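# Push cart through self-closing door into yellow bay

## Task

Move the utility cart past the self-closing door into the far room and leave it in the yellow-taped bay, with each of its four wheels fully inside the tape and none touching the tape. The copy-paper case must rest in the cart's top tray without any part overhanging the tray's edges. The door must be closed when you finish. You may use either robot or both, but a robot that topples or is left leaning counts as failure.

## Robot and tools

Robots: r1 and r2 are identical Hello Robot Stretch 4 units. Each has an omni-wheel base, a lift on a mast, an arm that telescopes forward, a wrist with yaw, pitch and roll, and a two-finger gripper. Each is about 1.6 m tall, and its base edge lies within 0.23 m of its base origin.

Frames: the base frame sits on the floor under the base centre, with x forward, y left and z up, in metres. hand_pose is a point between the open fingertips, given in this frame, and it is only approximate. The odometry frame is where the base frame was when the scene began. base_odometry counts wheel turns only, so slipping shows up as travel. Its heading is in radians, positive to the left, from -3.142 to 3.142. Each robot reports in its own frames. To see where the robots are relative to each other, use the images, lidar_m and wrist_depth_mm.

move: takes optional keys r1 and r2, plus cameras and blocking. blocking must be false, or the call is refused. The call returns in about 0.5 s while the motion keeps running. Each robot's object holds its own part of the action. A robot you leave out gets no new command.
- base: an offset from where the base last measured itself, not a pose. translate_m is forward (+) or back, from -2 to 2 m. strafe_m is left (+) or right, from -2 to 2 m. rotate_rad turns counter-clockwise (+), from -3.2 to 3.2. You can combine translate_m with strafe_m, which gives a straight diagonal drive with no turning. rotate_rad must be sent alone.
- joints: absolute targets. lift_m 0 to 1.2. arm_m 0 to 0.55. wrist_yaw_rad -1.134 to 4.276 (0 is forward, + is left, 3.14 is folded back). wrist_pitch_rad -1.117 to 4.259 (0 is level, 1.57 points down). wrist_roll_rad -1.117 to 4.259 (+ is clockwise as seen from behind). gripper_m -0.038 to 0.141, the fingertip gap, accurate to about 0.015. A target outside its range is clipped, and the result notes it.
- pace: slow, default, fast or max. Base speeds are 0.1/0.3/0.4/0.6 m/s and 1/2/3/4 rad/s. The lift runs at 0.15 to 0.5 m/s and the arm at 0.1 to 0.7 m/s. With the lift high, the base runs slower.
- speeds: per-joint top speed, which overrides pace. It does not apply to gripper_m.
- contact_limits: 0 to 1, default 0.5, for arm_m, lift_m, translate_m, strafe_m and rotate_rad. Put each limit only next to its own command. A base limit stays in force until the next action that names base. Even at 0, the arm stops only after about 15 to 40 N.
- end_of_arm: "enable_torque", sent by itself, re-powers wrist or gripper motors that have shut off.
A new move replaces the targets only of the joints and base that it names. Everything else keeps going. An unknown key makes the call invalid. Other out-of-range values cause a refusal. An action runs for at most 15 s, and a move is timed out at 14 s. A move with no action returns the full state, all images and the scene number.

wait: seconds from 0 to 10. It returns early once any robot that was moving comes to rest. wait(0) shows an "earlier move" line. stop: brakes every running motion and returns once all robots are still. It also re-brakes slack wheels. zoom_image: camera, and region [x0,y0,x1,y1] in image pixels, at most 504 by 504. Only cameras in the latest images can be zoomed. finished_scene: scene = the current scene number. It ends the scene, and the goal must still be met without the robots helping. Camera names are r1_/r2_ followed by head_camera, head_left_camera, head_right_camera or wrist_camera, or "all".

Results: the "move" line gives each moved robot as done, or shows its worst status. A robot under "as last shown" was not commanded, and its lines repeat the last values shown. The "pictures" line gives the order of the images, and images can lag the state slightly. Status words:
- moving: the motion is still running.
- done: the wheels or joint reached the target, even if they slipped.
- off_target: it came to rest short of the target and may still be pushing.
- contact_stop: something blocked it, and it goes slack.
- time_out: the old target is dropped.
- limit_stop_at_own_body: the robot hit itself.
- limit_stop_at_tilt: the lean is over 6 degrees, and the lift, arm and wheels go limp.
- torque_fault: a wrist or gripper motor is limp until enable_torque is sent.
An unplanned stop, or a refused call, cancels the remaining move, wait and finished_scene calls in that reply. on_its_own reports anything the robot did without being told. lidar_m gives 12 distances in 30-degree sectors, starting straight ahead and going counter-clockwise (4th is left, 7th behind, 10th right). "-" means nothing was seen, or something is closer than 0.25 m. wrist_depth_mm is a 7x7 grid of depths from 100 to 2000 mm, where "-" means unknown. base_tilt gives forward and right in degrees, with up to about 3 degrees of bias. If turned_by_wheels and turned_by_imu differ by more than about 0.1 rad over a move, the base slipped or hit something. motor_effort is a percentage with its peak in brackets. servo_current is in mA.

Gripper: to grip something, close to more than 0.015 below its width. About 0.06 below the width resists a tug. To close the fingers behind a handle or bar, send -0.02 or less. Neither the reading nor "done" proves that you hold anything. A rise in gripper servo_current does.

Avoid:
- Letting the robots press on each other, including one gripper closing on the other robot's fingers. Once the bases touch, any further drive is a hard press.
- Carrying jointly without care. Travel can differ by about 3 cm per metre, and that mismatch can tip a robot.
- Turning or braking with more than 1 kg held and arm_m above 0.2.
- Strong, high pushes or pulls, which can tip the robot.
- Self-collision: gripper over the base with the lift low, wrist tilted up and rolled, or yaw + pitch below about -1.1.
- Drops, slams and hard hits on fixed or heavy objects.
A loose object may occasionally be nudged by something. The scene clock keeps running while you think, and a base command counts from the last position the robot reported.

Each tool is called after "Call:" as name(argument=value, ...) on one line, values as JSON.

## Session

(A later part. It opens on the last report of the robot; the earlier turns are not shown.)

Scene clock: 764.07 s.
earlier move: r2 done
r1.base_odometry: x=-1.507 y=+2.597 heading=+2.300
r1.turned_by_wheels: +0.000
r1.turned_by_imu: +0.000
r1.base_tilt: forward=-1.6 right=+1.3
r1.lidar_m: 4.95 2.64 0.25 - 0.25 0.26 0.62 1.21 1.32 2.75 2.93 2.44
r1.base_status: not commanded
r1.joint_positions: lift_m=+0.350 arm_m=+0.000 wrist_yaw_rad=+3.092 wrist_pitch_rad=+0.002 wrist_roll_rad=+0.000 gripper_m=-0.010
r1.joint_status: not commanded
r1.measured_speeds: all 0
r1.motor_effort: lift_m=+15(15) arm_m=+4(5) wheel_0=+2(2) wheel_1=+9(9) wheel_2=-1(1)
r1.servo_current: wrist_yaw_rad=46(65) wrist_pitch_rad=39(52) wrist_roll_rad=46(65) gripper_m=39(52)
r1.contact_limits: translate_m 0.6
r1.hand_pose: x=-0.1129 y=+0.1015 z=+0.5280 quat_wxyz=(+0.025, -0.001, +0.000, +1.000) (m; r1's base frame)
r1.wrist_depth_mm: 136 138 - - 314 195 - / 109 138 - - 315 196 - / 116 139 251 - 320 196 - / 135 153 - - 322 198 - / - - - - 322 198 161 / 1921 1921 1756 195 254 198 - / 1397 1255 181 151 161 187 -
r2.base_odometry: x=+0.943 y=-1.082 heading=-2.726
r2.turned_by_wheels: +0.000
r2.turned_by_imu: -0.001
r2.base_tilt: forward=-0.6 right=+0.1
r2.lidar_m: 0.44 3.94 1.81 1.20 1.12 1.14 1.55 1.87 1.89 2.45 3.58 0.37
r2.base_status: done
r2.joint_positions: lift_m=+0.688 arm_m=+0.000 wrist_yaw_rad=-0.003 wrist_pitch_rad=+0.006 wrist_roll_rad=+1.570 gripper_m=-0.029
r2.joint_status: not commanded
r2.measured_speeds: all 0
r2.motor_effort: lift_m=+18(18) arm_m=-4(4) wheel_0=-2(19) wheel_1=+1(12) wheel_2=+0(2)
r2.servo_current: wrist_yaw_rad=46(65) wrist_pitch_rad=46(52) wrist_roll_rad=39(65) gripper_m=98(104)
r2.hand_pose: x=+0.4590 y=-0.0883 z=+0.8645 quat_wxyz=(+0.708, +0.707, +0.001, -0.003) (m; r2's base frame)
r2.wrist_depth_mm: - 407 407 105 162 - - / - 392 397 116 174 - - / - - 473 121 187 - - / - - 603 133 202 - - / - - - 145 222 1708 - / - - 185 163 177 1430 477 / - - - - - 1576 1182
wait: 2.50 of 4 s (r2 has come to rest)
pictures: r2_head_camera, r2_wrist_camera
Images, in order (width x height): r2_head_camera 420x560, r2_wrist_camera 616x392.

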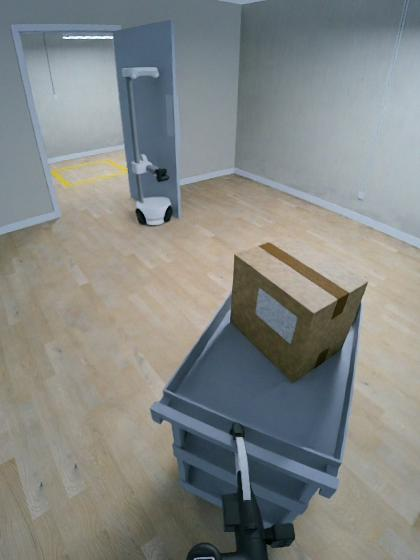

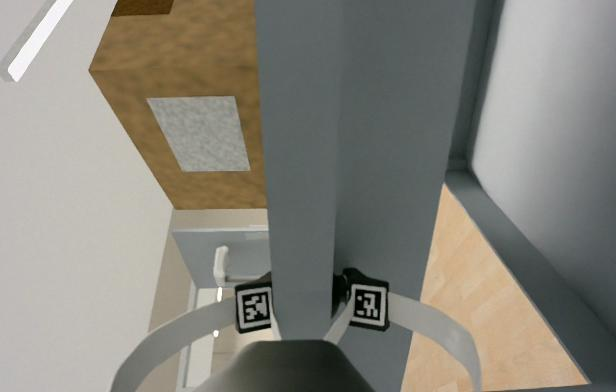

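Call:
move(blocking=false, r2={"base": {"rotate_rad": -0.6}, "pace": "slow"})

Call:
wait(seconds=4, cameras=["r2_head_camera"])

Scene clock: 769.80 s.
move: r2 moving
r1: as last shown
r1.base_tilt: forward=-1.6 right=+1.2
r1.lidar_m: 4.95 2.68 0.25 - 0.25 0.26 0.67 1.21 1.30 2.75 2.93 2.43
r1.motor_effort: lift_m=+15(15) arm_m=+5(5) wheel_0=+2(2) wheel_1=+9(9) wheel_2=-1(1)
r1.servo_current: wrist_yaw_rad=52(72) wrist_pitch_rad=39(46) wrist_roll_rad=65(65) gripper_m=52(52)
r1.contact_limits: translate_m 0.6
r1.wrist_depth_mm: 136 138 - - 314 195 - / 109 138 - - 317 196 - / 116 138 250 - 320 197 - / 135 153 - - 322 198 - / - - - - 324 198 162 / 1921 1983 1756 194 254 198 - / 1366 1281 181 151 161 187 -
r2.base_odometry: x=+0.943 y=-1.082 heading=-2.850
r2.turned_by_wheels: -0.125
r2.turned_by_imu: -0.120
r2.base_tilt: forward=-0.6 right=+0.0
r2.lidar_m: 0.42 0.49 2.16 1.33 1.12 1.13 1.40 1.85 1.87 2.27 3.58 0.41
r2.base_status: rotate_rad moving
r2.joint_positions: lift_m=+0.688 arm_m=+0.000 wrist_yaw_rad=+0.005 wrist_pitch_rad=+0.006 wrist_roll_rad=+1.570 gripper_m=-0.029
r2.joint_status: not commanded
r2.measured_speeds: translate_m=+0.002 strafe_m=-0.001 rotate_rad=-0.489 lift_m=+0.000 arm_m=+0.000 wrist_yaw_rad=+0.000 wrist_pitch_rad=+0.000 wrist_roll_rad=+0.000
r2.motor_effort: lift_m=+18(18) arm_m=-4(4) wheel_0=+7(14) wheel_1=+8(10) wheel_2=+12(12)
r2.servo_current: wrist_yaw_rad=46(52) wrist_pitch_rad=46(46) wrist_roll_rad=39(52) gripper_m=104(104)
r2.hand_pose: x=+0.4598 y=-0.0859 z=+0.8645 quat_wxyz=(+0.708, +0.707, +0.004, +0.000) (m; r2's base frame)
r2.wrist_depth_mm: - - 512 128 181 - - / - 445 433 132 191 - - / - 455 442 139 203 - - / - - 525 147 215 - - / - - - 158 224 - - / - - 185 167 178 1464 500 / - - - - - 1576 459
pictures: none

Scene clock: 771.13 s.
earlier move: r2 done
r1.base_odometry: x=-1.507 y=+2.597 heading=+2.300
r1.turned_by_wheels: +0.000
r1.turned_by_imu: +0.000
r1.base_tilt: forward=-1.6 right=+1.3
r1.lidar_m: 4.93 2.70 0.25 - 0.25 0.25 0.62 1.22 1.31 2.76 2.93 2.53
r1.base_status: not commanded
r1.joint_positions: lift_m=+0.350 arm_m=+0.000 wrist_yaw_rad=+3.092 wrist_pitch_rad=+0.002 wrist_roll_rad=+0.000 gripper_m=-0.010
r1.joint_status: not commanded
r1.measured_speeds: all 0
r1.motor_effort: lift_m=+15(15) arm_m=+5(5) wheel_0=+2(2) wheel_1=+9(9) wheel_2=-1(1)
r1.servo_current: wrist_yaw_rad=72(72) wrist_pitch_rad=46(52) wrist_roll_rad=52(72) gripper_m=46(52)
r1.contact_limits: translate_m 0.6
r1.hand_pose: x=-0.1129 y=+0.1015 z=+0.5280 quat_wxyz=(+0.025, -0.001, +0.000, +1.000) (m; r1's base frame)
r1.wrist_depth_mm: 136 138 - - 315 195 - / 109 138 - - 317 196 - / 116 139 248 - 319 197 - / 135 154 - - 322 197 - / - - - - 325 198 161 / 1863 1921 1756 194 254 197 - / 1366 1308 180 151 161 187 -
r2.base_odometry: x=+0.943 y=-1.082 heading=+2.958
r2.turned_by_wheels: -0.474
r2.turned_by_imu: -0.461
r2.base_tilt: forward=-0.6 right=+0.1
r2.lidar_m: 0.31 0.30 3.95 1.99 1.27 1.14 1.15 1.41 1.84 1.89 2.34 0.48
r2.base_status: done
r2.joint_positions: lift_m=+0.688 arm_m=+0.000 wrist_yaw_rad=-0.001 wrist_pitch_rad=+0.006 wrist_roll_rad=+1.570 gripper_m=-0.029
r2.joint_status: not commanded
r2.measured_speeds: all 0
r2.motor_effort: lift_m=+18(18) arm_m=-4(4) wheel_0=+5(15) wheel_1=+4(10) wheel_2=+5(13)
r2.servo_current: wrist_yaw_rad=46(72) wrist_pitch_rad=46(52) wrist_roll_rad=46(59) gripper_m=98(104)
r2.hand_pose: x=+0.4592 y=-0.0878 z=+0.8645 quat_wxyz=(+0.708, +0.707, +0.002, -0.003) (m; r2's base frame)
r2.wrist_depth_mm: - - - 267 - 1661 1138 / - - - 298 325 334 336 / - - - 217 289 1661 492 / - - - 199 259 1756 - / - - 647 185 242 809 - / - 452 185 169 179 - - / - 455 455 - 213 - -
wait: 1.33 of 4 s (r2 has come to rest)
pictures: r2_head_camera
Images, in order (width x height): r2_head_camera 420x560.

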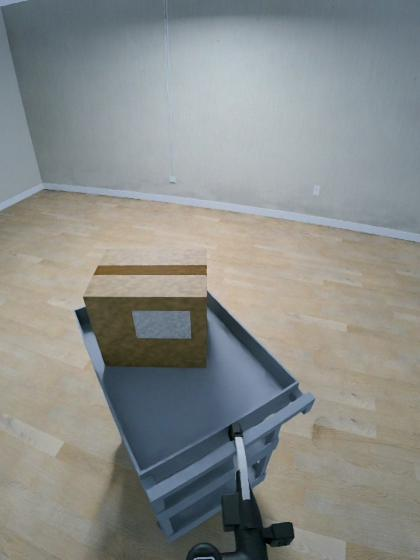

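Call:
move(blocking=false, r2={"base": {"strafe_m": 0.55}})

Call:
wait(seconds=4, cameras=["r2_head_camera"])

Call:
move(blocking=false, r2={"base": {"rotate_rad": -0.55}, "pace": "slow"})

Call:
wait(seconds=4, cameras=["r2_head_camera"])

Scene clock: 783.10 s.
move: r2 moving
r1: as last shown
r1.lidar_m: 4.95 2.67 0.25 - 0.25 0.26 0.61 1.24 1.30 2.76 2.93 2.54
r1.motor_effort: lift_m=+15(15) arm_m=+4(5) wheel_0=+2(2) wheel_1=+9(9) wheel_2=-1(1)
r1.servo_current: wrist_yaw_rad=65(65) wrist_pitch_rad=39(46) wrist_roll_rad=52(59) gripper_m=39(46)
r1.contact_limits: translate_m 0.6
r1.wrist_depth_mm: 136 138 - - 314 195 - / 109 138 - - 317 196 - / 116 139 250 - 319 198 - / 135 153 - - 324 197 - / - - - - 324 198 161 / 1983 1921 1756 194 255 198 - / 1336 1281 181 151 160 186 -
r2.base_odometry: x=+0.936 y=-1.117 heading=+2.958
r2.turned_by_wheels: +0.000
r2.turned_by_imu: +0.000
r2.base_tilt: forward=-0.7 right=+0.1
r2.lidar_m: 0.31 0.30 3.92 2.00 1.27 1.11 1.14 1.45 1.89 1.91 2.36 0.47
r2.base_status: strafe_m moving
r2.joint_positions: lift_m=+0.688 arm_m=+0.000 wrist_yaw_rad=-0.005 wrist_pitch_rad=+0.006 wrist_roll_rad=+1.570 gripper_m=-0.029
r2.joint_status: not commanded
r2.measured_speeds: translate_m=+0.000 strafe_m=+0.141 rotate_rad=+0.000 lift_m=+0.000 arm_m=+0.000 wrist_yaw_rad=+0.000 wrist_pitch_rad=+0.000 wrist_roll_rad=+0.000
r2.motor_effort: lift_m=+18(18) arm_m=-4(4) wheel_0=-14(16) wheel_1=+12(12) wheel_2=+0(5)
r2.servo_current: wrist_yaw_rad=59(59) wrist_pitch_rad=46(46) wrist_roll_rad=46(52) gripper_m=91(98)
r2.hand_pose: x=+0.4589 y=-0.0888 z=+0.8645 quat_wxyz=(+0.708, +0.707, +0.000, -0.004) (m; r2's base frame)
r2.wrist_depth_mm: - - - 268 - 1661 1160 / - - - 297 320 336 336 / - - - 214 287 1661 492 / - - - 198 259 1808 - / - - 621 183 240 820 - / - 449 185 168 180 - - / - 455 459 - 213 - -
pictures: none

Scene clock: 785.77 s.
earlier move: r2 done
r1.base_odometry: x=-1.507 y=+2.597 heading=+2.300
r1.turned_by_wheels: +0.000
r1.turned_by_imu: +0.000
r1.base_tilt: forward=-1.6 right=+1.2
r1.lidar_m: 4.94 2.70 0.25 - 0.25 0.26 0.65 1.20 1.29 2.74 2.90 2.34
r1.base_status: not commanded
r1.joint_positions: lift_m=+0.350 arm_m=+0.000 wrist_yaw_rad=+3.092 wrist_pitch_rad=+0.002 wrist_roll_rad=+0.000 gripper_m=-0.010
r1.joint_status: not commanded
r1.measured_speeds: all 0
r1.motor_effort: lift_m=+15(15) arm_m=+4(5) wheel_0=+2(2) wheel_1=+9(9) wheel_2=-1(1)
r1.servo_current: wrist_yaw_rad=59(72) wrist_pitch_rad=46(46) wrist_roll_rad=52(65) gripper_m=46(46)
r1.contact_limits: translate_m 0.6
r1.hand_pose: x=-0.1129 y=+0.1015 z=+0.5280 quat_wxyz=(+0.025, -0.001, +0.000, +1.000) (m; r1's base frame)
r1.wrist_depth_mm: 136 138 - - 315 195 - / 109 138 - - 317 196 - / 116 139 250 - 320 197 - / 135 153 - - 320 198 - / - - - - 324 198 161 / 1863 1983 1808 194 254 198 - / 1366 1308 181 151 161 187 -
r2.base_odometry: x=+0.843 y=-1.622 heading=+2.958
r2.turned_by_wheels: +0.000
r2.turned_by_imu: +0.000
r2.base_tilt: forward=-0.7 right=+0.1
r2.lidar_m: 0.41 0.46 3.44 1.67 1.08 0.96 0.95 1.19 2.36 2.40 2.96 0.38
r2.base_status: done
r2.joint_positions: lift_m=+0.688 arm_m=+0.000 wrist_yaw_rad=-0.003 wrist_pitch_rad=+0.006 wrist_roll_rad=+1.570 gripper_m=-0.029
r2.joint_status: not commanded
r2.measured_speeds: all 0
r2.motor_effort: lift_m=+18(18) arm_m=-4(4) wheel_0=-3(19) wheel_1=+2(12) wheel_2=-1(5)
r2.servo_current: wrist_yaw_rad=33(65) wrist_pitch_rad=46(52) wrist_roll_rad=46(59) gripper_m=91(104)
r2.hand_pose: x=+0.4591 y=-0.0883 z=+0.8645 quat_wxyz=(+0.708, +0.707, +0.001, -0.003) (m; r2's base frame)
r2.wrist_depth_mm: - - 549 132 186 - - / - 466 452 137 195 - - / - 445 439 142 205 - - / - - 517 151 216 - - / - - 627 160 224 - - / - - 185 168 178 1576 - / - - - - - 1576 459
wait: 2.67 of 4 s (r2 has come to rest)
pictures: r2_head_camera
Images, in order (width x height): r2_head_camera 420x560.

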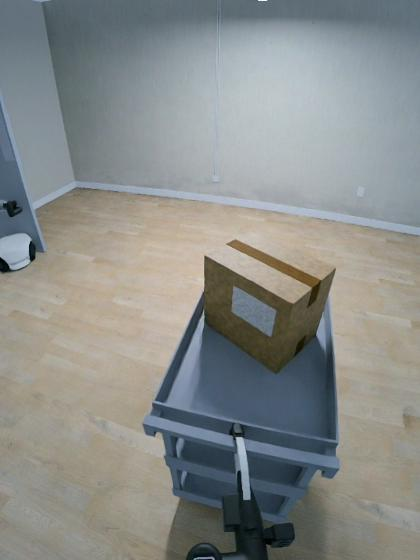

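Scene clock: 786.27 s.
move: r2 moving
r1: as last shown
r1.base_tilt: forward=-1.6 right=+1.3
r1.lidar_m: 4.93 2.66 0.25 - 0.25 0.25 0.63 1.20 1.33 2.75 2.90 2.32
r1.servo_current: wrist_yaw_rad=39(52) wrist_pitch_rad=39(46) wrist_roll_rad=39(52) gripper_m=46(52)
r1.contact_limits: translate_m 0.6
r1.wrist_depth_mm: 136 138 - - 314 194 - / 109 138 - - 317 196 - / 116 139 251 - 320 196 - / 135 153 - - 322 198 - / - - - - 324 198 161 / 1921 - 1708 195 255 198 - / 1397 1255 180 151 161 187 -
r2.base_odometry: x=+0.843 y=-1.622 heading=+2.834
r2.turned_by_wheels: -0.124
r2.turned_by_imu: -0.120
r2.base_tilt: forward=-0.6 right=+0.1
r2.lidar_m: 0.40 0.43 3.09 2.03 1.12 0.96 0.94 1.09 1.87 2.36 2.73 0.42
r2.base_status: rotate_rad moving
r2.joint_positions: lift_m=+0.688 arm_m=+0.000 wrist_yaw_rad=+0.005 wrist_pitch_rad=+0.006 wrist_roll_rad=+1.570 gripper_m=-0.029
r2.joint_status: not commanded
r2.measured_speeds: translate_m=-0.001 strafe_m=+0.001 rotate_rad=-0.487 lift_m=+0.000 arm_m=+0.000 wrist_yaw_rad=+0.000 wrist_pitch_rad=+0.000 wrist_roll_rad=+0.000
r2.motor_effort: lift_m=+18(18) arm_m=-4(4) wheel_0=+5(13) wheel_1=+7(9) wheel_2=+14(14)
r2.servo_current: wrist_yaw_rad=59(59) wrist_pitch_rad=46(46) wrist_roll_rad=52(59) gripper_m=91(104)
r2.hand_pose: x=+0.4597 y=-0.0861 z=+0.8645 quat_wxyz=(+0.708, +0.707, +0.004, +0.000) (m; r2's base frame)
r2.wrist_depth_mm: - - - 149 206 1537 - / - - 569 153 212 788 - / - 488 445 157 216 809 - / - 500 477 161 222 831 - / - - 549 167 229 - - / - - 185 170 179 - - / - - - - 240 1576 500
pictures: none

Scene clock: 787.53 s.
earlier move: r2 done
r1.base_odometry: x=-1.507 y=+2.597 heading=+2.300
r1.turned_by_wheels: +0.000
r1.turned_by_imu: +0.000
r1.base_tilt: forward=-1.6 right=+1.2
r1.lidar_m: 4.96 2.66 0.25 - 0.25 0.25 0.63 1.22 1.27 2.74 2.90 2.42
r1.base_status: not commanded
r1.joint_positions: lift_m=+0.350 arm_m=+0.000 wrist_yaw_rad=+3.092 wrist_pitch_rad=+0.002 wrist_roll_rad=+0.000 gripper_m=-0.010
r1.joint_status: not commanded
r1.measured_speeds: all 0
r1.motor_effort: lift_m=+15(15) arm_m=+5(5) wheel_0=+2(2) wheel_1=+9(9) wheel_2=-1(1)
r1.servo_current: wrist_yaw_rad=59(78) wrist_pitch_rad=39(52) wrist_roll_rad=46(65) gripper_m=52(52)
r1.contact_limits: translate_m 0.6
r1.hand_pose: x=-0.1129 y=+0.1015 z=+0.5280 quat_wxyz=(+0.025, -0.001, +0.000, +1.000) (m; r1's base frame)
r1.wrist_depth_mm: 136 138 - - 315 194 - / 109 138 - - 317 196 - / 116 139 250 - 320 197 - / 135 153 - - 322 197 - / - - - - 322 198 161 / 1921 1983 1756 195 255 198 - / 1366 1336 181 151 161 186 -
r2.base_odometry: x=+0.843 y=-1.622 heading=+2.409
r2.turned_by_wheels: -0.425
r2.turned_by_imu: -0.413
r2.base_tilt: forward=-0.7 right=+0.0
r2.lidar_m: 0.29 0.27 2.94 3.44 1.73 1.09 0.95 0.92 1.12 2.27 2.38 0.51
r2.base_status: done
r2.joint_positions: lift_m=+0.688 arm_m=+0.000 wrist_yaw_rad=-0.003 wrist_pitch_rad=+0.006 wrist_roll_rad=+1.570 gripper_m=-0.029
r2.joint_status: not commanded
r2.measured_speeds: all 0
r2.motor_effort: lift_m=+18(18) arm_m=-4(5) wheel_0=+4(14) wheel_1=+5(10) wheel_2=+5(15)
r2.servo_current: wrist_yaw_rad=52(59) wrist_pitch_rad=46(52) wrist_roll_rad=52(65) gripper_m=98(104)
r2.hand_pose: x=+0.4591 y=-0.0882 z=+0.8645 quat_wxyz=(+0.707, +0.707, +0.001, -0.003) (m; r2's base frame)
r2.wrist_depth_mm: - - - 293 - 1618 1138 / - - - 312 345 349 353 / - - - 286 306 1661 1160 / - - - 206 270 1708 525 / - - - 187 240 750 - / - - 185 167 179 - - / - 436 439 - 211 - -
wait: 1.27 of 4 s (r2 has come to rest)
pictures: r2_head_camera
Images, in order (width x height): r2_head_camera 420x560.

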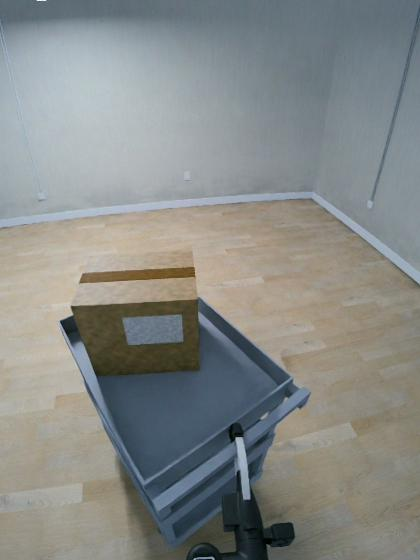

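Call:
move(blocking=false, r2={"base": {"strafe_m": 0.6}})

Call:
wait(seconds=4, cameras=["r2_head_camera"])

Call:
move(blocking=false, r2={"base": {"rotate_rad": -0.55}, "pace": "slow"})

Call:
wait(seconds=4, cameras=["r2_head_camera", "r2_head_left_camera", "r1_head_camera"])

Scene clock: 797.90 s.
move: r2 moving
r1: as last shown
r1.base_tilt: forward=-1.6 right=+1.3
r1.lidar_m: 4.94 2.66 0.25 - 0.25 0.26 0.65 1.20 1.30 2.74 2.91 2.44
r1.servo_current: wrist_yaw_rad=46(65) wrist_pitch_rad=33(52) wrist_roll_rad=46(59) gripper_m=46(46)
r1.contact_limits: translate_m 0.6
r1.wrist_depth_mm: 136 138 - - 315 195 - / 109 138 - - 315 197 - / 116 139 249 - 319 197 - / 135 153 - - 322 198 - / - - - - 324 198 161 / 1921 1921 1756 195 254 198 - / 1336 1308 180 152 161 187 -
r2.base_odometry: x=+0.819 y=-1.649 heading=+2.409
r2.turned_by_wheels: +0.000
r2.turned_by_imu: +0.000
r2.base_tilt: forward=-0.6 right=+0.1
r2.lidar_m: 0.30 0.30 2.90 3.41 1.74 1.06 0.95 0.92 1.16 2.30 2.42 0.48
r2.base_status: strafe_m moving
r2.joint_positions: lift_m=+0.688 arm_m=+0.000 wrist_yaw_rad=-0.005 wrist_pitch_rad=+0.006 wrist_roll_rad=+1.570 gripper_m=-0.029
r2.joint_status: not commanded
r2.measured_speeds: translate_m=+0.000 strafe_m=+0.142 rotate_rad=+0.000 lift_m=+0.000 arm_m=+0.000 wrist_yaw_rad=-0.001 wrist_pitch_rad=+0.000 wrist_roll_rad=+0.000
r2.motor_effort: lift_m=+18(18) arm_m=-4(5) wheel_0=-14(16) wheel_1=+10(12) wheel_2=+0(5)
r2.servo_current: wrist_yaw_rad=46(52) wrist_pitch_rad=46(46) wrist_roll_rad=39(52) gripper_m=98(104)
r2.hand_pose: x=+0.4589 y=-0.0888 z=+0.8645 quat_wxyz=(+0.707, +0.707, +0.000, -0.004) (m; r2's base frame)
r2.wrist_depth_mm: - - - 287 - 1661 1160 / - - - 315 343 349 355 / - - - 225 301 1708 1160 / - - - 203 266 1708 525 / - - - 185 243 768 - / - - 186 166 180 - - / - 442 442 - 210 - -
pictures: none

Scene clock: 800.73 s.
earlier move: r2 done
r1.base_odometry: x=-1.507 y=+2.597 heading=+2.300
r1.turned_by_wheels: +0.000
r1.turned_by_imu: +0.000
r1.base_tilt: forward=-1.6 right=+1.2
r1.lidar_m: 4.95 2.69 0.25 - 0.25 0.26 0.65 1.23 1.27 2.75 2.42 2.25
r1.base_status: not commanded
r1.joint_positions: lift_m=+0.350 arm_m=+0.000 wrist_yaw_rad=+3.092 wrist_pitch_rad=+0.002 wrist_roll_rad=+0.000 gripper_m=-0.010
r1.joint_status: not commanded
r1.measured_speeds: all 0
r1.motor_effort: lift_m=+15(15) arm_m=+5(5) wheel_0=+2(2) wheel_1=+9(9) wheel_2=-1(1)
r1.servo_current: wrist_yaw_rad=59(72) wrist_pitch_rad=39(52) wrist_roll_rad=52(72) gripper_m=39(52)
r1.contact_limits: translate_m 0.6
r1.hand_pose: x=-0.1129 y=+0.1015 z=+0.5280 quat_wxyz=(+0.025, -0.001, +0.000, +1.000) (m; r1's base frame)
r1.wrist_depth_mm: 136 137 - - 314 195 - / 109 138 - - 319 196 - / 116 139 250 - 319 197 - / 135 153 - - 319 198 - / - - - - 324 198 161 / 1921 1808 1756 195 254 198 - / 1366 1281 180 151 161 187 -
r2.base_odometry: x=+0.442 y=-2.068 heading=+2.409
r2.turned_by_wheels: +0.000
r2.turned_by_imu: -0.001
r2.base_tilt: forward=-0.7 right=+0.1
r2.lidar_m: 0.42 0.49 2.39 2.85 1.96 1.21 1.04 1.07 1.26 2.55 2.99 0.41
r2.base_status: done
r2.joint_positions: lift_m=+0.688 arm_m=+0.000 wrist_yaw_rad=-0.003 wrist_pitch_rad=+0.006 wrist_roll_rad=+1.570 gripper_m=-0.029
r2.joint_status: not commanded
r2.measured_speeds: all 0
r2.motor_effort: lift_m=+18(18) arm_m=-4(5) wheel_0=-1(19) wheel_1=+1(12) wheel_2=-1(5)
r2.servo_current: wrist_yaw_rad=52(65) wrist_pitch_rad=52(52) wrist_roll_rad=46(65) gripper_m=91(104)
r2.hand_pose: x=+0.4591 y=-0.0883 z=+0.8645 quat_wxyz=(+0.707, +0.707, +0.001, -0.003) (m; r2's base frame)
r2.wrist_depth_mm: - - - 138 193 - - / - - 480 142 200 - - / - 442 433 149 208 - - / - - 504 154 217 809 - / - - 597 163 226 - - / - - 185 169 179 1576 - / - - - - - 1618 462
wait: 2.83 of 4 s (r2 has come to rest)
pictures: r2_head_camera
Images, in order (width x height): r2_head_camera 420x560.

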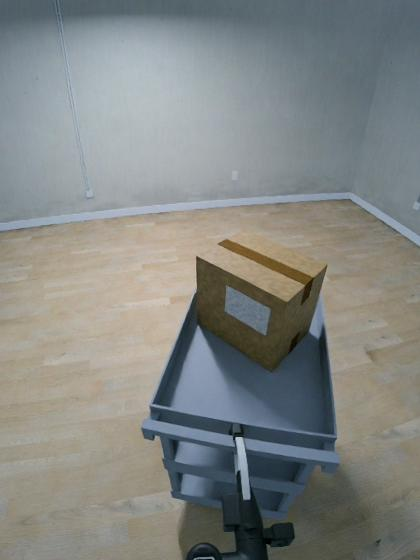

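Scene clock: 801.23 s.
move: r2 moving
r1: as last shown
r1.base_tilt: forward=-1.6 right=+1.3
r1.lidar_m: 4.96 2.69 0.25 - 0.25 0.25 0.62 1.21 1.28 2.75 2.46 2.28
r1.servo_current: wrist_yaw_rad=59(59) wrist_pitch_rad=46(46) wrist_roll_rad=39(65) gripper_m=39(46)
r1.contact_limits: translate_m 0.6
r1.wrist_depth_mm: 136 138 - - 314 195 - / 109 138 - - 319 196 - / 116 139 251 - 317 197 - / 135 153 - - 324 197 - / - - - - 322 198 161 / 1921 1983 1756 194 255 198 - / 1397 1281 181 151 160 186 -
r2.base_odometry: x=+0.442 y=-2.068 heading=+2.285
r2.turned_by_wheels: -0.124
r2.turned_by_imu: -0.121
r2.base_tilt: forward=-0.6 right=+0.1
r2.lidar_m: 0.39 0.41 2.40 2.87 2.35 1.30 1.06 1.07 1.22 2.01 2.95 0.42
r2.base_status: rotate_rad moving
r2.joint_positions: lift_m=+0.688 arm_m=+0.000 wrist_yaw_rad=+0.005 wrist_pitch_rad=+0.006 wrist_roll_rad=+1.570 gripper_m=-0.029
r2.joint_status: not commanded
r2.measured_speeds: translate_m=+0.000 strafe_m=-0.001 rotate_rad=-0.487 lift_m=+0.000 arm_m=+0.000 wrist_yaw_rad=+0.000 wrist_pitch_rad=+0.000 wrist_roll_rad=+0.000
r2.motor_effort: lift_m=+18(18) arm_m=-4(4) wheel_0=+10(13) wheel_1=+9(9) wheel_2=+13(13)
r2.servo_current: wrist_yaw_rad=39(52) wrist_pitch_rad=46(52) wrist_roll_rad=46(46) gripper_m=91(98)
r2.hand_pose: x=+0.4597 y=-0.0861 z=+0.8645 quat_wxyz=(+0.707, +0.707, +0.004, +0.000) (m; r2's base frame)
r2.wrist_depth_mm: - - - 155 213 1661 535 / - - 615 158 216 741 - / - 521 469 161 220 820 - / - 492 469 164 224 831 - / - - 530 168 229 - - / - - 185 169 178 - - / - - - - 237 1499 492
pictures: none

Scene clock: 802.50 s.
earlier move: r2 done
r1.base_odometry: x=-1.507 y=+2.597 heading=+2.300
r1.turned_by_wheels: +0.000
r1.turned_by_imu: +0.000
r1.base_tilt: forward=-1.6 right=+1.2
r1.lidar_m: 4.96 2.69 0.25 - 0.25 0.26 0.65 1.21 1.28 2.73 2.42 2.29
r1.base_status: not commanded
r1.joint_positions: lift_m=+0.350 arm_m=+0.000 wrist_yaw_rad=+3.092 wrist_pitch_rad=+0.002 wrist_roll_rad=+0.000 gripper_m=-0.010
r1.joint_status: not commanded
r1.measured_speeds: all 0
r1.motor_effort: lift_m=+15(15) arm_m=+5(5) wheel_0=+2(2) wheel_1=+9(9) wheel_2=-1(1)
r1.servo_current: wrist_yaw_rad=52(65) wrist_pitch_rad=39(46) wrist_roll_rad=46(65) gripper_m=39(52)
r1.contact_limits: translate_m 0.6
r1.hand_pose: x=-0.1129 y=+0.1015 z=+0.5280 quat_wxyz=(+0.025, -0.001, +0.000, +1.000) (m; r1's base frame)
r1.wrist_depth_mm: 136 138 - - 314 195 - / 109 138 - - 317 196 - / 116 139 251 - 320 196 - / 135 153 - - 322 198 - / - - - - 324 198 162 / 1921 1983 1756 195 255 198 - / 1366 1308 180 151 161 187 -
r2.base_odometry: x=+0.442 y=-2.068 heading=+1.861
r2.turned_by_wheels: -0.424
r2.turned_by_imu: -0.412
r2.base_tilt: forward=-0.7 right=+0.1
r2.lidar_m: 0.27 0.30 3.69 2.42 2.83 2.01 1.21 1.05 1.08 1.28 2.45 0.47
r2.base_status: done
r2.joint_positions: lift_m=+0.688 arm_m=+0.000 wrist_yaw_rad=+0.000 wrist_pitch_rad=+0.006 wrist_roll_rad=+1.570 gripper_m=-0.029
r2.joint_status: not commanded
r2.measured_speeds: all 0
r2.motor_effort: lift_m=+18(18) arm_m=-4(5) wheel_0=+4(14) wheel_1=+6(10) wheel_2=+6(15)
r2.servo_current: wrist_yaw_rad=52(59) wrist_pitch_rad=52(52) wrist_roll_rad=39(65) gripper_m=91(104)
r2.hand_pose: x=+0.4593 y=-0.0875 z=+0.8645 quat_wxyz=(+0.707, +0.707, +0.002, -0.002) (m; r2's base frame)
r2.wrist_depth_mm: - - - - - 1618 1160 / - - - 309 353 1464 1098 / - - - 236 325 1576 452 / - - - 209 273 1756 504 / - - - 187 246 723 - / - - 184 164 179 759 - / - - 430 - 208 - -
wait: 1.27 of 4 s (r2 has come to rest)
pictures: r1_head_camera, r2_head_camera, r2_head_left_camera
Images, in order (width x height): r1_head_camera 420x560, r2_head_camera 420x560, r2_head_left_camera 420x672.

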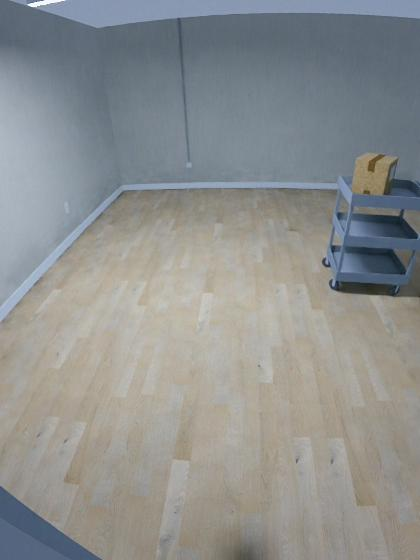

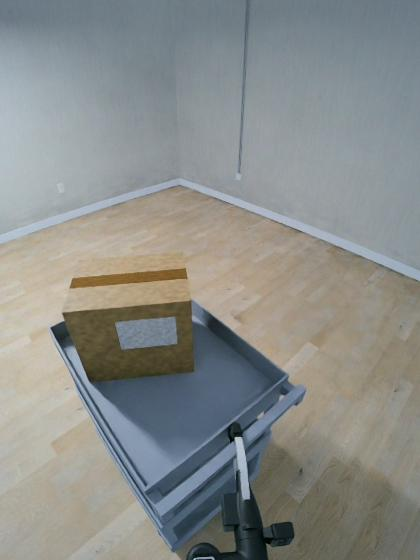

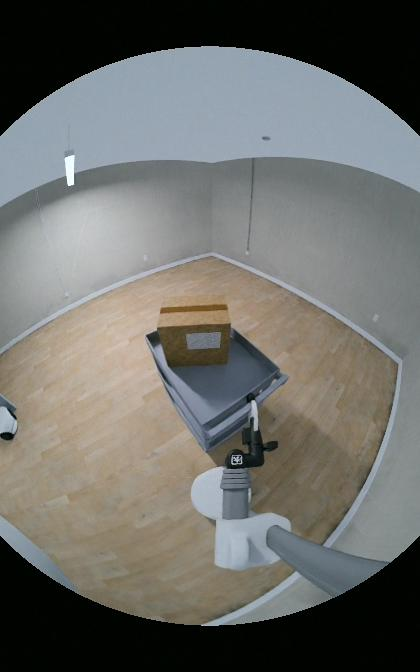

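Call:
move(blocking=false, r2={"base": {"strafe_m": 0.6}})

Call:
wait(seconds=4, cameras=["r2_head_camera"])

Call:
move(blocking=false, r2={"base": {"rotate_rad": -0.47}, "pace": "slow"})

Call:
wait(seconds=4, cameras=["r2_head_camera", "r2_head_left_camera", "r1_head_camera", "r1_head_left_camera"])

Scene clock: 814.00 s.
move: r2 moving
r1: as last shown
r1.lidar_m: 4.96 2.70 0.25 - 0.25 0.26 0.62 1.22 1.28 2.76 2.36 2.29
r1.servo_current: wrist_yaw_rad=39(72) wrist_pitch_rad=46(46) wrist_roll_rad=39(59) gripper_m=46(46)
r1.contact_limits: translate_m 0.6
r1.wrist_depth_mm: 136 138 - - 312 195 - / 109 138 - - 317 196 - / 116 139 251 - 319 196 - / 135 153 - - 324 198 - / - - - - 322 198 161 / 1863 1983 1708 194 255 198 - / 1366 1308 180 151 161 187 -
r2.base_odometry: x=+0.407 y=-2.079 heading=+1.860
r2.turned_by_wheels: -0.001
r2.turned_by_imu: +0.000
r2.base_tilt: forward=-0.7 right=+0.1
r2.lidar_m: 0.25 0.31 3.66 2.38 2.82 2.03 1.22 1.08 1.09 1.30 2.49 0.49
r2.base_status: strafe_m moving
r2.joint_positions: lift_m=+0.688 arm_m=+0.000 wrist_yaw_rad=-0.007 wrist_pitch_rad=+0.006 wrist_roll_rad=+1.570 gripper_m=-0.029
r2.joint_status: not commanded
r2.measured_speeds: translate_m=+0.000 strafe_m=+0.139 rotate_rad=+0.000 lift_m=+0.000 arm_m=+0.000 wrist_yaw_rad=-0.012 wrist_pitch_rad=+0.000 wrist_roll_rad=+0.000
r2.motor_effort: lift_m=+18(18) arm_m=-4(5) wheel_0=-18(18) wheel_1=+10(12) wheel_2=+1(5)
r2.servo_current: wrist_yaw_rad=59(59) wrist_pitch_rad=46(52) wrist_roll_rad=33(59) gripper_m=91(104)
r2.hand_pose: x=+0.4587 y=-0.0895 z=+0.8645 quat_wxyz=(+0.707, +0.707, +0.000, -0.005) (m; r2's base frame)
r2.wrist_depth_mm: - - - - - 1618 1138 / - - - 315 351 1430 1118 / - - - 235 324 1537 459 / - - - 207 272 1708 500 / - - - 186 246 723 - / - - 185 165 180 750 - / - - 433 - 207 - -
pictures: none

Scene clock: 816.83 s.
earlier move: r2 done
r1.base_odometry: x=-1.507 y=+2.597 heading=+2.300
r1.turned_by_wheels: +0.000
r1.turned_by_imu: +0.000
r1.base_tilt: forward=-1.6 right=+1.3
r1.lidar_m: 2.28 2.68 0.25 - 0.25 0.25 0.62 1.24 1.28 2.75 1.82 1.79
r1.base_status: not commanded
r1.joint_positions: lift_m=+0.350 arm_m=+0.000 wrist_yaw_rad=+3.092 wrist_pitch_rad=+0.002 wrist_roll_rad=+0.000 gripper_m=-0.010
r1.joint_status: not commanded
r1.measured_speeds: all 0
r1.motor_effort: lift_m=+15(15) arm_m=+5(5) wheel_0=+2(2) wheel_1=+9(9) wheel_2=-1(1)
r1.servo_current: wrist_yaw_rad=52(72) wrist_pitch_rad=39(52) wrist_roll_rad=46(65) gripper_m=39(52)
r1.contact_limits: translate_m 0.6
r1.hand_pose: x=-0.1129 y=+0.1015 z=+0.5280 quat_wxyz=(+0.025, -0.001, +0.000, +1.000) (m; r1's base frame)
r1.wrist_depth_mm: 136 138 - - 314 195 - / 109 138 - - 320 196 - / 116 138 251 - 320 197 - / 135 153 - - 324 198 - / - - - - 324 198 161 / 1921 1921 1808 195 254 199 - / 1336 1308 180 151 161 187 -
r2.base_odometry: x=-0.133 y=-2.240 heading=+1.861
r2.turned_by_wheels: +0.000
r2.turned_by_imu: -0.001
r2.base_tilt: forward=-0.7 right=+0.1
r2.lidar_m: 0.41 0.46 3.31 1.82 2.37 2.39 1.66 1.46 1.49 1.79 3.31 0.42
r2.base_status: done
r2.joint_positions: lift_m=+0.688 arm_m=+0.000 wrist_yaw_rad=-0.002 wrist_pitch_rad=+0.006 wrist_roll_rad=+1.570 gripper_m=-0.029
r2.joint_status: not commanded
r2.measured_speeds: all 0
r2.motor_effort: lift_m=+18(18) arm_m=-4(5) wheel_0=-2(19) wheel_1=+2(12) wheel_2=-1(5)
r2.servo_current: wrist_yaw_rad=46(65) wrist_pitch_rad=46(52) wrist_roll_rad=52(59) gripper_m=91(104)
r2.hand_pose: x=+0.4592 y=-0.0880 z=+0.8645 quat_wxyz=(+0.707, +0.707, +0.001, -0.003) (m; r2's base frame)
r2.wrist_depth_mm: - - - 148 206 1499 - / - - 554 153 211 - - / - 459 445 156 216 809 - / - - 484 161 222 831 - / - - 549 167 229 - - / - - 185 170 178 - - / - - - - 240 1499 492
wait: 2.83 of 4 s (r2 has come to rest)
pictures: r2_head_camera
Images, in order (width x height): r2_head_camera 420x560.

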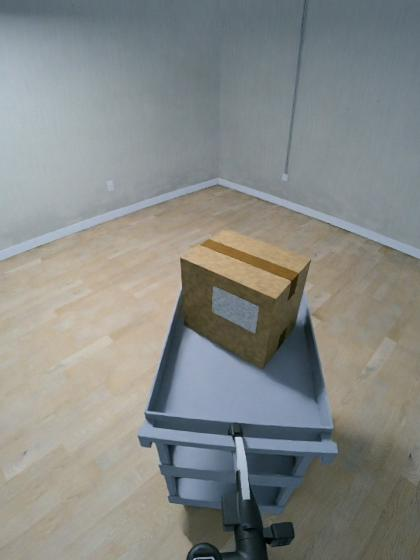

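Scene clock: 817.33 s.
move: r2 moving
r1: as last shown
r1.lidar_m: 4.95 2.67 0.25 - 0.25 0.27 0.65 1.22 1.30 2.74 1.83 1.80
r1.motor_effort: lift_m=+15(15) arm_m=+4(5) wheel_0=+2(2) wheel_1=+9(9) wheel_2=-1(1)
r1.servo_current: wrist_yaw_rad=39(59) wrist_pitch_rad=39(52) wrist_roll_rad=59(65) gripper_m=46(52)
r1.contact_limits: translate_m 0.6
r1.wrist_depth_mm: 136 138 - - 314 195 - / 109 138 - - 317 196 - / 116 139 250 - 320 197 - / 135 153 - - 320 197 - / - - - - 322 199 161 / 1983 1921 1756 195 254 198 - / 1366 1281 180 151 161 186 -
r2.base_odometry: x=-0.133 y=-2.240 heading=+1.736
r2.turned_by_wheels: -0.124
r2.turned_by_imu: -0.121
r2.base_tilt: forward=-0.6 right=+0.1
r2.lidar_m: 0.38 0.39 3.27 1.80 1.98 2.38 1.77 1.45 1.46 1.64 2.70 0.42
r2.base_status: rotate_rad moving
r2.joint_positions: lift_m=+0.688 arm_m=+0.000 wrist_yaw_rad=+0.005 wrist_pitch_rad=+0.006 wrist_roll_rad=+1.570 gripper_m=-0.029
r2.joint_status: not commanded
r2.measured_speeds: translate_m=-0.001 strafe_m=+0.000 rotate_rad=-0.491 lift_m=+0.000 arm_m=+0.000 wrist_yaw_rad=+0.000 wrist_pitch_rad=+0.000 wrist_roll_rad=+0.000
r2.motor_effort: lift_m=+18(18) arm_m=-5(5) wheel_0=+10(11) wheel_1=+8(9) wheel_2=+14(14)
r2.servo_current: wrist_yaw_rad=39(59) wrist_pitch_rad=39(52) wrist_roll_rad=46(59) gripper_m=91(98)
r2.hand_pose: x=+0.4598 y=-0.0860 z=+0.8645 quat_wxyz=(+0.707, +0.707, +0.004, +0.000) (m; r2's base frame)
r2.wrist_depth_mm: - - - 168 229 1661 1160 / - - - 169 229 1499 - / - - 549 169 230 820 - / - 469 462 230 229 831 - / - - 504 171 231 831 - / - - 184 171 179 - - / - - - - 234 1464 -
pictures: none

Scene clock: 818.50 s.
earlier move: r2 done
r1.base_odometry: x=-1.507 y=+2.597 heading=+2.300
r1.turned_by_wheels: +0.000
r1.turned_by_imu: +0.000
r1.base_tilt: forward=-1.6 right=+1.3
r1.lidar_m: 4.95 2.65 0.25 - 0.25 0.26 0.63 1.22 1.31 2.74 1.85 1.79
r1.base_status: not commanded
r1.joint_positions: lift_m=+0.350 arm_m=+0.000 wrist_yaw_rad=+3.092 wrist_pitch_rad=+0.002 wrist_roll_rad=+0.000 gripper_m=-0.010
r1.joint_status: not commanded
r1.measured_speeds: all 0
r1.motor_effort: lift_m=+15(15) arm_m=+4(5) wheel_0=+2(2) wheel_1=+9(9) wheel_2=-1(1)
r1.servo_current: wrist_yaw_rad=46(72) wrist_pitch_rad=39(52) wrist_roll_rad=46(65) gripper_m=39(52)
r1.contact_limits: translate_m 0.6
r1.hand_pose: x=-0.1129 y=+0.1015 z=+0.5280 quat_wxyz=(+0.025, -0.001, +0.000, +1.000) (m; r1's base frame)
r1.wrist_depth_mm: 136 138 - - 314 194 - / 109 138 - - 317 196 - / 116 139 250 - 319 196 - / 135 153 - - 320 198 - / - - - - 324 198 162 / 1921 1921 1756 194 255 198 - / 1366 1308 180 151 161 186 -
r2.base_odometry: x=-0.133 y=-2.240 heading=+1.391
r2.turned_by_wheels: -0.345
r2.turned_by_imu: -0.335
r2.base_tilt: forward=-0.7 right=+0.1
r2.lidar_m: 0.27 0.29 3.28 3.33 1.81 2.38 2.44 1.62 1.46 1.47 1.82 0.48
r2.base_status: done
r2.joint_positions: lift_m=+0.688 arm_m=+0.000 wrist_yaw_rad=-0.003 wrist_pitch_rad=+0.006 wrist_roll_rad=+1.570 gripper_m=-0.029
r2.joint_status: not commanded
r2.measured_speeds: all 0
r2.motor_effort: lift_m=+18(18) arm_m=-5(5) wheel_0=+4(12) wheel_1=+5(9) wheel_2=+2(16)
r2.servo_current: wrist_yaw_rad=46(65) wrist_pitch_rad=39(52) wrist_roll_rad=46(59) gripper_m=98(104)
r2.hand_pose: x=+0.4591 y=-0.0882 z=+0.8645 quat_wxyz=(+0.707, +0.707, +0.001, -0.003) (m; r2's base frame)
r2.wrist_depth_mm: - - - - - 1618 1138 / - - - 309 357 1430 1078 / - - - 238 327 1576 1160 / - - - 210 276 1618 508 / - - - 187 249 1708 - / - - 185 163 179 - - / - - 430 - 207 - -
wait: 1.17 of 4 s (r2 has come to rest)
pictures: r1_head_camera, r1_head_left_camera, r2_head_camera, r2_head_left_camera
Images, in order (width x height): r1_head_camera 420x560, r1_head_left_camera 420x672, r2_head_camera 420x560, r2_head_left_camera 420x672.

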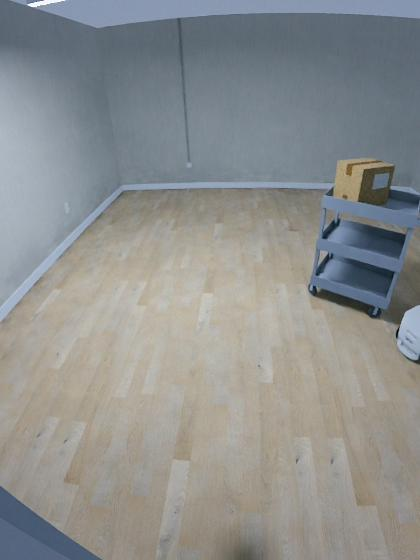

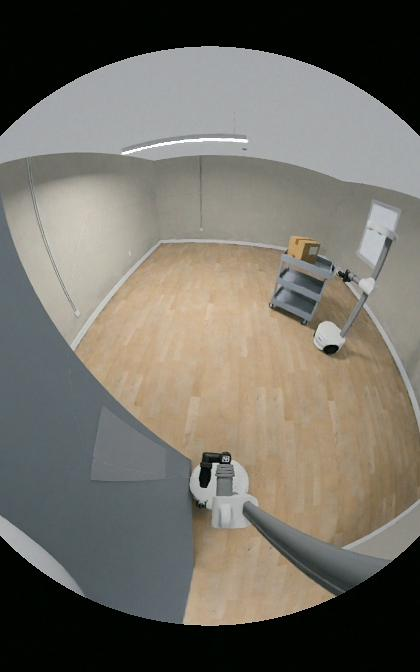

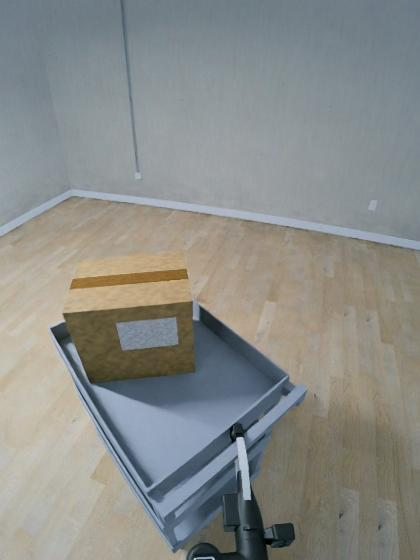

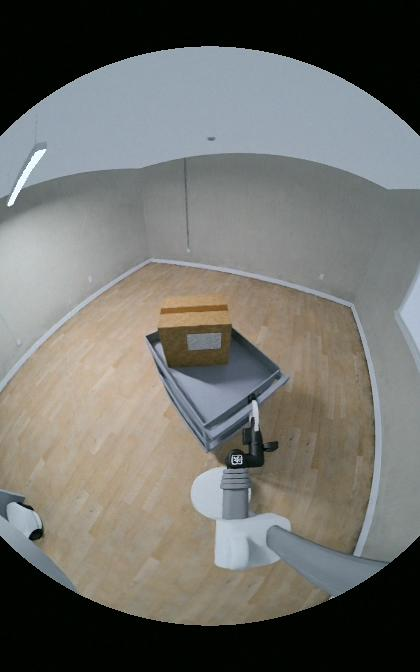

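Call:
move(blocking=false, r2={"base": {"strafe_m": 0.68}})

Call:
wait(seconds=4.5, cameras=["r2_head_camera"])

Call:
move(blocking=false, r2={"base": {"rotate_rad": -0.33}, "pace": "slow"})

Call:
wait(seconds=4, cameras=["r2_head_camera", "r2_head_left_camera", "r2_head_right_camera", "r1_head_camera", "r1_head_right_camera", "r2_wrist_camera"])

Scene clock: 827.07 s.
move: r2 moving
r1: as last shown
r1.lidar_m: 4.92 2.70 0.25 - 0.25 0.27 0.65 1.21 1.26 2.74 1.79 1.76
r1.motor_effort: lift_m=+15(15) arm_m=+5(5) wheel_0=+1(2) wheel_1=+9(9) wheel_2=-1(1)
r1.servo_current: wrist_yaw_rad=72(72) wrist_pitch_rad=46(46) wrist_roll_rad=39(59) gripper_m=46(52)
r1.contact_limits: translate_m 0.6
r1.wrist_depth_mm: 136 138 - - 315 194 - / 109 138 - - 317 196 - / 116 139 251 - 320 196 - / 135 153 - - 320 198 - / - - - - 324 198 161 / 1921 1921 1756 194 253 197 - / 1366 1281 180 151 161 187 -
r2.base_odometry: x=-0.169 y=-2.233 heading=+1.391
r2.turned_by_wheels: +0.000
r2.turned_by_imu: +0.000
r2.base_tilt: forward=-0.6 right=+0.1
r2.lidar_m: 0.28 0.27 3.24 3.30 1.74 2.38 2.38 1.63 1.49 1.50 1.87 0.46
r2.base_status: strafe_m moving
r2.joint_positions: lift_m=+0.688 arm_m=+0.000 wrist_yaw_rad=-0.006 wrist_pitch_rad=+0.006 wrist_roll_rad=+1.570 gripper_m=-0.029
r2.joint_status: not commanded
r2.measured_speeds: translate_m=-0.001 strafe_m=+0.140 rotate_rad=+0.004 lift_m=+0.000 arm_m=+0.000 wrist_yaw_rad=-0.006 wrist_pitch_rad=+0.000 wrist_roll_rad=+0.000
r2.motor_effort: lift_m=+18(18) arm_m=-5(5) wheel_0=-12(16) wheel_1=+12(12) wheel_2=+0(2)
r2.servo_current: wrist_yaw_rad=52(65) wrist_pitch_rad=46(52) wrist_roll_rad=46(52) gripper_m=85(104)
r2.hand_pose: x=+0.4588 y=-0.0891 z=+0.8645 quat_wxyz=(+0.707, +0.707, +0.000, -0.004) (m; r2's base frame)
r2.wrist_depth_mm: - - - 304 - 1661 1160 / - - - 314 349 1430 1098 / - - - 234 320 1537 462 / - - - 207 273 1708 504 / - - - 185 245 750 - / - - 186 165 180 - - / - - 433 - 207 - -
pictures: none

Scene clock: 830.17 s.
earlier move: r2 done
r1.base_odometry: x=-1.507 y=+2.597 heading=+2.300
r1.turned_by_wheels: +0.000
r1.turned_by_imu: +0.000
r1.base_tilt: forward=-1.6 right=+1.3
r1.lidar_m: 1.80 2.66 0.25 - 0.25 0.25 0.62 1.21 1.32 2.74 2.93 1.22
r1.base_status: not commanded
r1.joint_positions: lift_m=+0.350 arm_m=+0.000 wrist_yaw_rad=+3.092 wrist_pitch_rad=+0.002 wrist_roll_rad=+0.000 gripper_m=-0.010
r1.joint_status: not commanded
r1.measured_speeds: all 0
r1.motor_effort: lift_m=+15(15) arm_m=+4(5) wheel_0=+2(2) wheel_1=+9(9) wheel_2=-1(1)
r1.servo_current: wrist_yaw_rad=46(72) wrist_pitch_rad=46(52) wrist_roll_rad=52(72) gripper_m=46(52)
r1.contact_limits: translate_m 0.6
r1.hand_pose: x=-0.1129 y=+0.1015 z=+0.5280 quat_wxyz=(+0.025, -0.001, +0.000, +1.000) (m; r1's base frame)
r1.wrist_depth_mm: 135 138 - - 315 195 - / 109 138 - - 317 196 - / 116 139 250 - 320 196 - / 135 153 - - 324 198 - / - - - - 324 198 161 / 1921 1921 1708 195 255 198 - / 1308 1255 180 151 161 187 -
r2.base_odometry: x=-0.802 y=-2.119 heading=+1.391
r2.turned_by_wheels: +0.000
r2.turned_by_imu: -0.001
r2.base_tilt: forward=-0.7 right=+0.1
r2.lidar_m: 0.42 0.47 2.65 2.70 1.26 1.28 2.18 2.30 2.07 2.11 2.61 0.38
r2.base_status: done
r2.joint_positions: lift_m=+0.688 arm_m=+0.000 wrist_yaw_rad=-0.001 wrist_pitch_rad=+0.006 wrist_roll_rad=+1.570 gripper_m=-0.029
r2.joint_status: not commanded
r2.measured_speeds: all 0
r2.motor_effort: lift_m=+18(18) arm_m=-4(5) wheel_0=-2(20) wheel_1=+2(12) wheel_2=-2(4)
r2.servo_current: wrist_yaw_rad=52(72) wrist_pitch_rad=52(52) wrist_roll_rad=46(59) gripper_m=91(104)
r2.hand_pose: x=+0.4592 y=-0.0878 z=+0.8645 quat_wxyz=(+0.707, +0.707, +0.002, -0.002) (m; r2's base frame)
r2.wrist_depth_mm: - - 535 130 184 - - / - 455 439 135 192 - - / - 455 442 141 204 - - / - - 521 149 215 - - / - - 640 159 225 - - / - - 185 168 178 1464 512 / - - - - - 1576 466
wait: 3.10 of 4.5 s (r2 has come to rest)
pictures: r2_head_camera
Images, in order (width x height): r2_head_camera 420x560.

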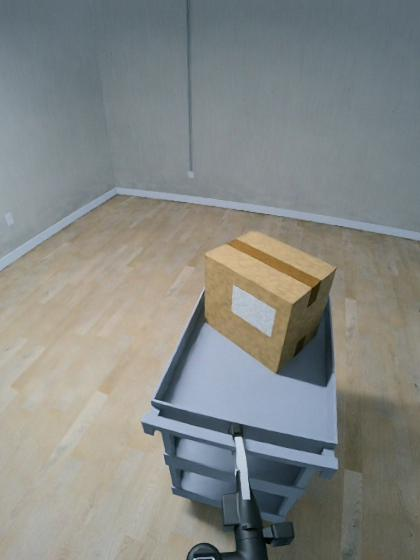

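Scene clock: 830.67 s.
move: r2 moving
r1: as last shown
r1.base_tilt: forward=-1.6 right=+1.2
r1.lidar_m: 1.91 2.70 0.25 - 0.25 0.26 0.63 1.20 1.29 2.76 2.89 1.24
r1.servo_current: wrist_yaw_rad=72(72) wrist_pitch_rad=52(52) wrist_roll_rad=52(59) gripper_m=39(46)
r1.contact_limits: translate_m 0.6
r1.wrist_depth_mm: 135 138 - - 315 195 - / 109 138 - - 317 197 - / 116 139 250 - 322 196 - / 135 153 - - 320 198 - / - - - - 322 198 161 / 1863 1921 1708 194 255 198 - / 1336 1281 181 151 161 187 -
r2.base_odometry: x=-0.802 y=-2.118 heading=+1.267
r2.turned_by_wheels: -0.124
r2.turned_by_imu: -0.121
r2.base_tilt: forward=-0.7 right=+0.1
r2.lidar_m: 0.40 0.45 2.66 2.65 1.28 1.25 2.15 2.47 2.10 2.09 2.43 0.42
r2.base_status: rotate_rad moving
r2.joint_positions: lift_m=+0.688 arm_m=+0.000 wrist_yaw_rad=+0.005 wrist_pitch_rad=+0.006 wrist_roll_rad=+1.570 gripper_m=-0.029
r2.joint_status: not commanded
r2.measured_speeds: translate_m=+0.001 strafe_m=-0.001 rotate_rad=-0.488 lift_m=+0.000 arm_m=+0.000 wrist_yaw_rad=+0.000 wrist_pitch_rad=+0.000 wrist_roll_rad=+0.000
r2.motor_effort: lift_m=+18(18) arm_m=-4(4) wheel_0=+10(12) wheel_1=+7(8) wheel_2=+13(14)
r2.servo_current: wrist_yaw_rad=52(59) wrist_pitch_rad=46(52) wrist_roll_rad=59(59) gripper_m=91(98)
r2.hand_pose: x=+0.4598 y=-0.0860 z=+0.8645 quat_wxyz=(+0.707, +0.707, +0.004, +0.000) (m; r2's base frame)
r2.wrist_depth_mm: - - - 148 205 1464 - / - - 559 152 210 768 - / - 462 442 155 216 820 - / - - 480 161 222 842 - / - - 554 167 229 - - / - - 186 170 179 - - / - - - - 241 1618 496
pictures: none

Scene clock: 831.60 s.
earlier move: r2 done
r1.base_odometry: x=-1.507 y=+2.597 heading=+2.300
r1.turned_by_wheels: +0.000
r1.turned_by_imu: +0.000
r1.base_tilt: forward=-1.6 right=+1.3
r1.lidar_m: 2.06 2.67 0.25 - 0.25 0.25 0.63 1.22 1.32 2.75 2.93 1.23
r1.base_status: not commanded
r1.joint_positions: lift_m=+0.350 arm_m=+0.000 wrist_yaw_rad=+3.092 wrist_pitch_rad=+0.002 wrist_roll_rad=+0.000 gripper_m=-0.010
r1.joint_status: not commanded
r1.measured_speeds: all 0
r1.motor_effort: lift_m=+15(15) arm_m=+5(5) wheel_0=+1(2) wheel_1=+8(9) wheel_2=-1(1)
r1.servo_current: wrist_yaw_rad=39(72) wrist_pitch_rad=46(52) wrist_roll_rad=46(59) gripper_m=46(52)
r1.contact_limits: translate_m 0.6
r1.hand_pose: x=-0.1129 y=+0.1015 z=+0.5280 quat_wxyz=(+0.025, -0.001, +0.000, +1.000) (m; r1's base frame)
r1.wrist_depth_mm: 136 138 - - 312 194 - / 109 138 - - 320 196 - / 116 138 249 - 319 197 - / 135 153 - - 320 198 - / - - - - 324 198 161 / 1921 1983 1808 195 255 198 - / 1366 1281 181 151 161 187 -
r2.base_odometry: x=-0.802 y=-2.119 heading=+1.063
r2.turned_by_wheels: -0.204
r2.turned_by_imu: -0.199
r2.base_tilt: forward=-0.7 right=+0.1
r2.lidar_m: 0.35 0.37 2.73 2.66 2.83 1.24 2.15 2.27 2.17 2.09 2.22 0.44
r2.base_status: done
r2.joint_positions: lift_m=+0.688 arm_m=+0.000 wrist_yaw_rad=+0.005 wrist_pitch_rad=+0.006 wrist_roll_rad=+1.570 gripper_m=-0.029
r2.joint_status: not commanded
r2.measured_speeds: all 0
r2.motor_effort: lift_m=+18(18) arm_m=-4(5) wheel_0=+5(12) wheel_1=+5(8) wheel_2=+5(14)
r2.servo_current: wrist_yaw_rad=52(59) wrist_pitch_rad=59(59) wrist_roll_rad=33(59) gripper_m=85(98)
r2.hand_pose: x=+0.4598 y=-0.0860 z=+0.8645 quat_wxyz=(+0.707, +0.707, +0.004, +0.000) (m; r2's base frame)
r2.wrist_depth_mm: - - - 263 271 281 294 / - - - 195 257 1618 1138 / - - - 187 250 1808 - / - - 559 182 241 842 - / - 477 462 178 236 820 - / - - 185 170 179 - - / - - 521 - 224 - -
wait: 0.93 of 4 s (r2 has come to rest)
pictures: r1_head_camera, r1_head_right_camera, r2_head_camera, r2_head_left_camera, r2_head_right_camera, r2_wrist_camera
Images, in order (width x height): r1_head_camera 420x560, r1_head_right_camera 420x672, r2_head_camera 420x560, r2_head_left_camera 420x672, r2_head_right_camera 420x672, r2_wrist_camera 616x392.

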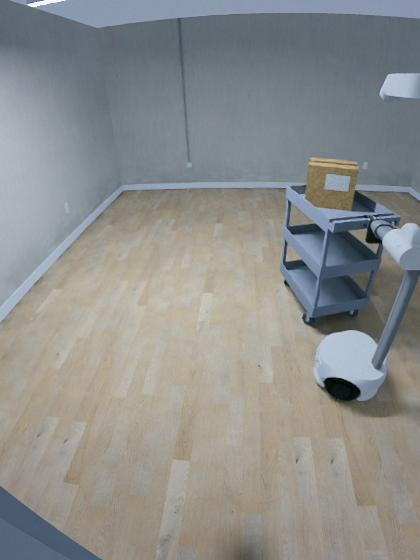

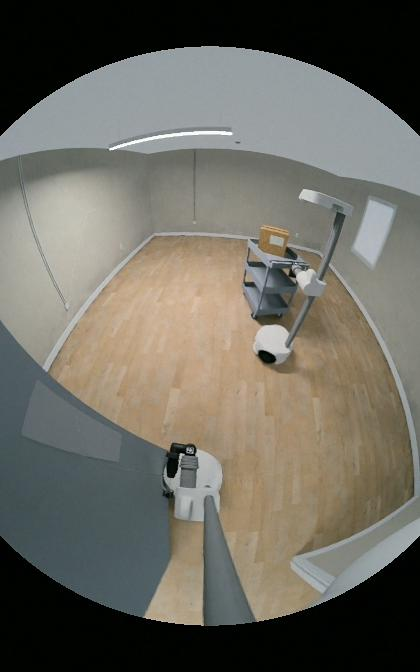

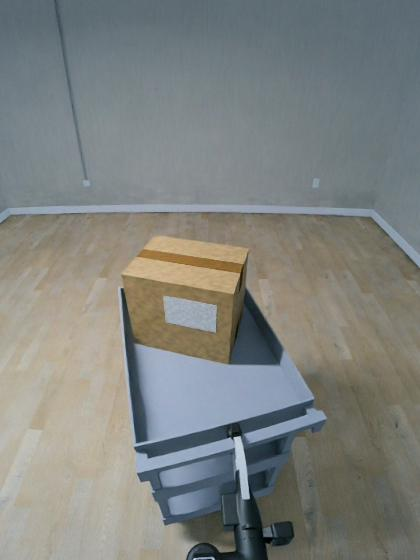

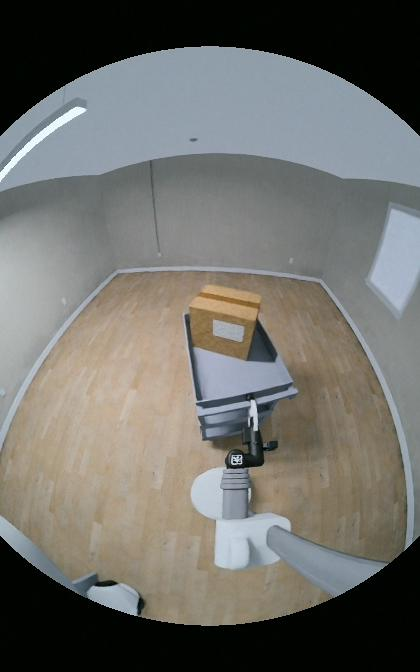

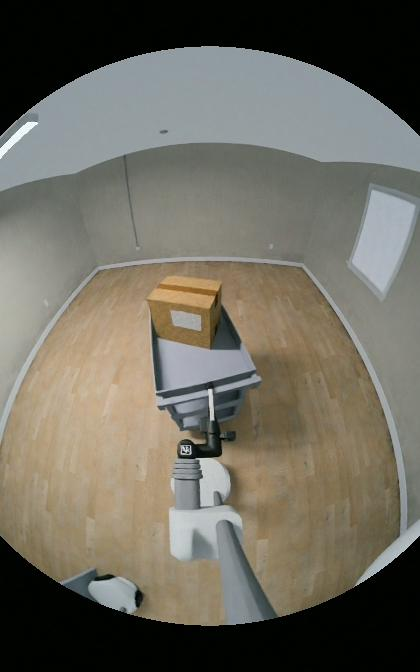

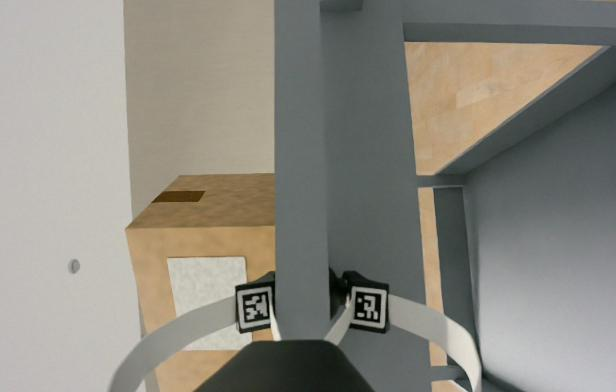

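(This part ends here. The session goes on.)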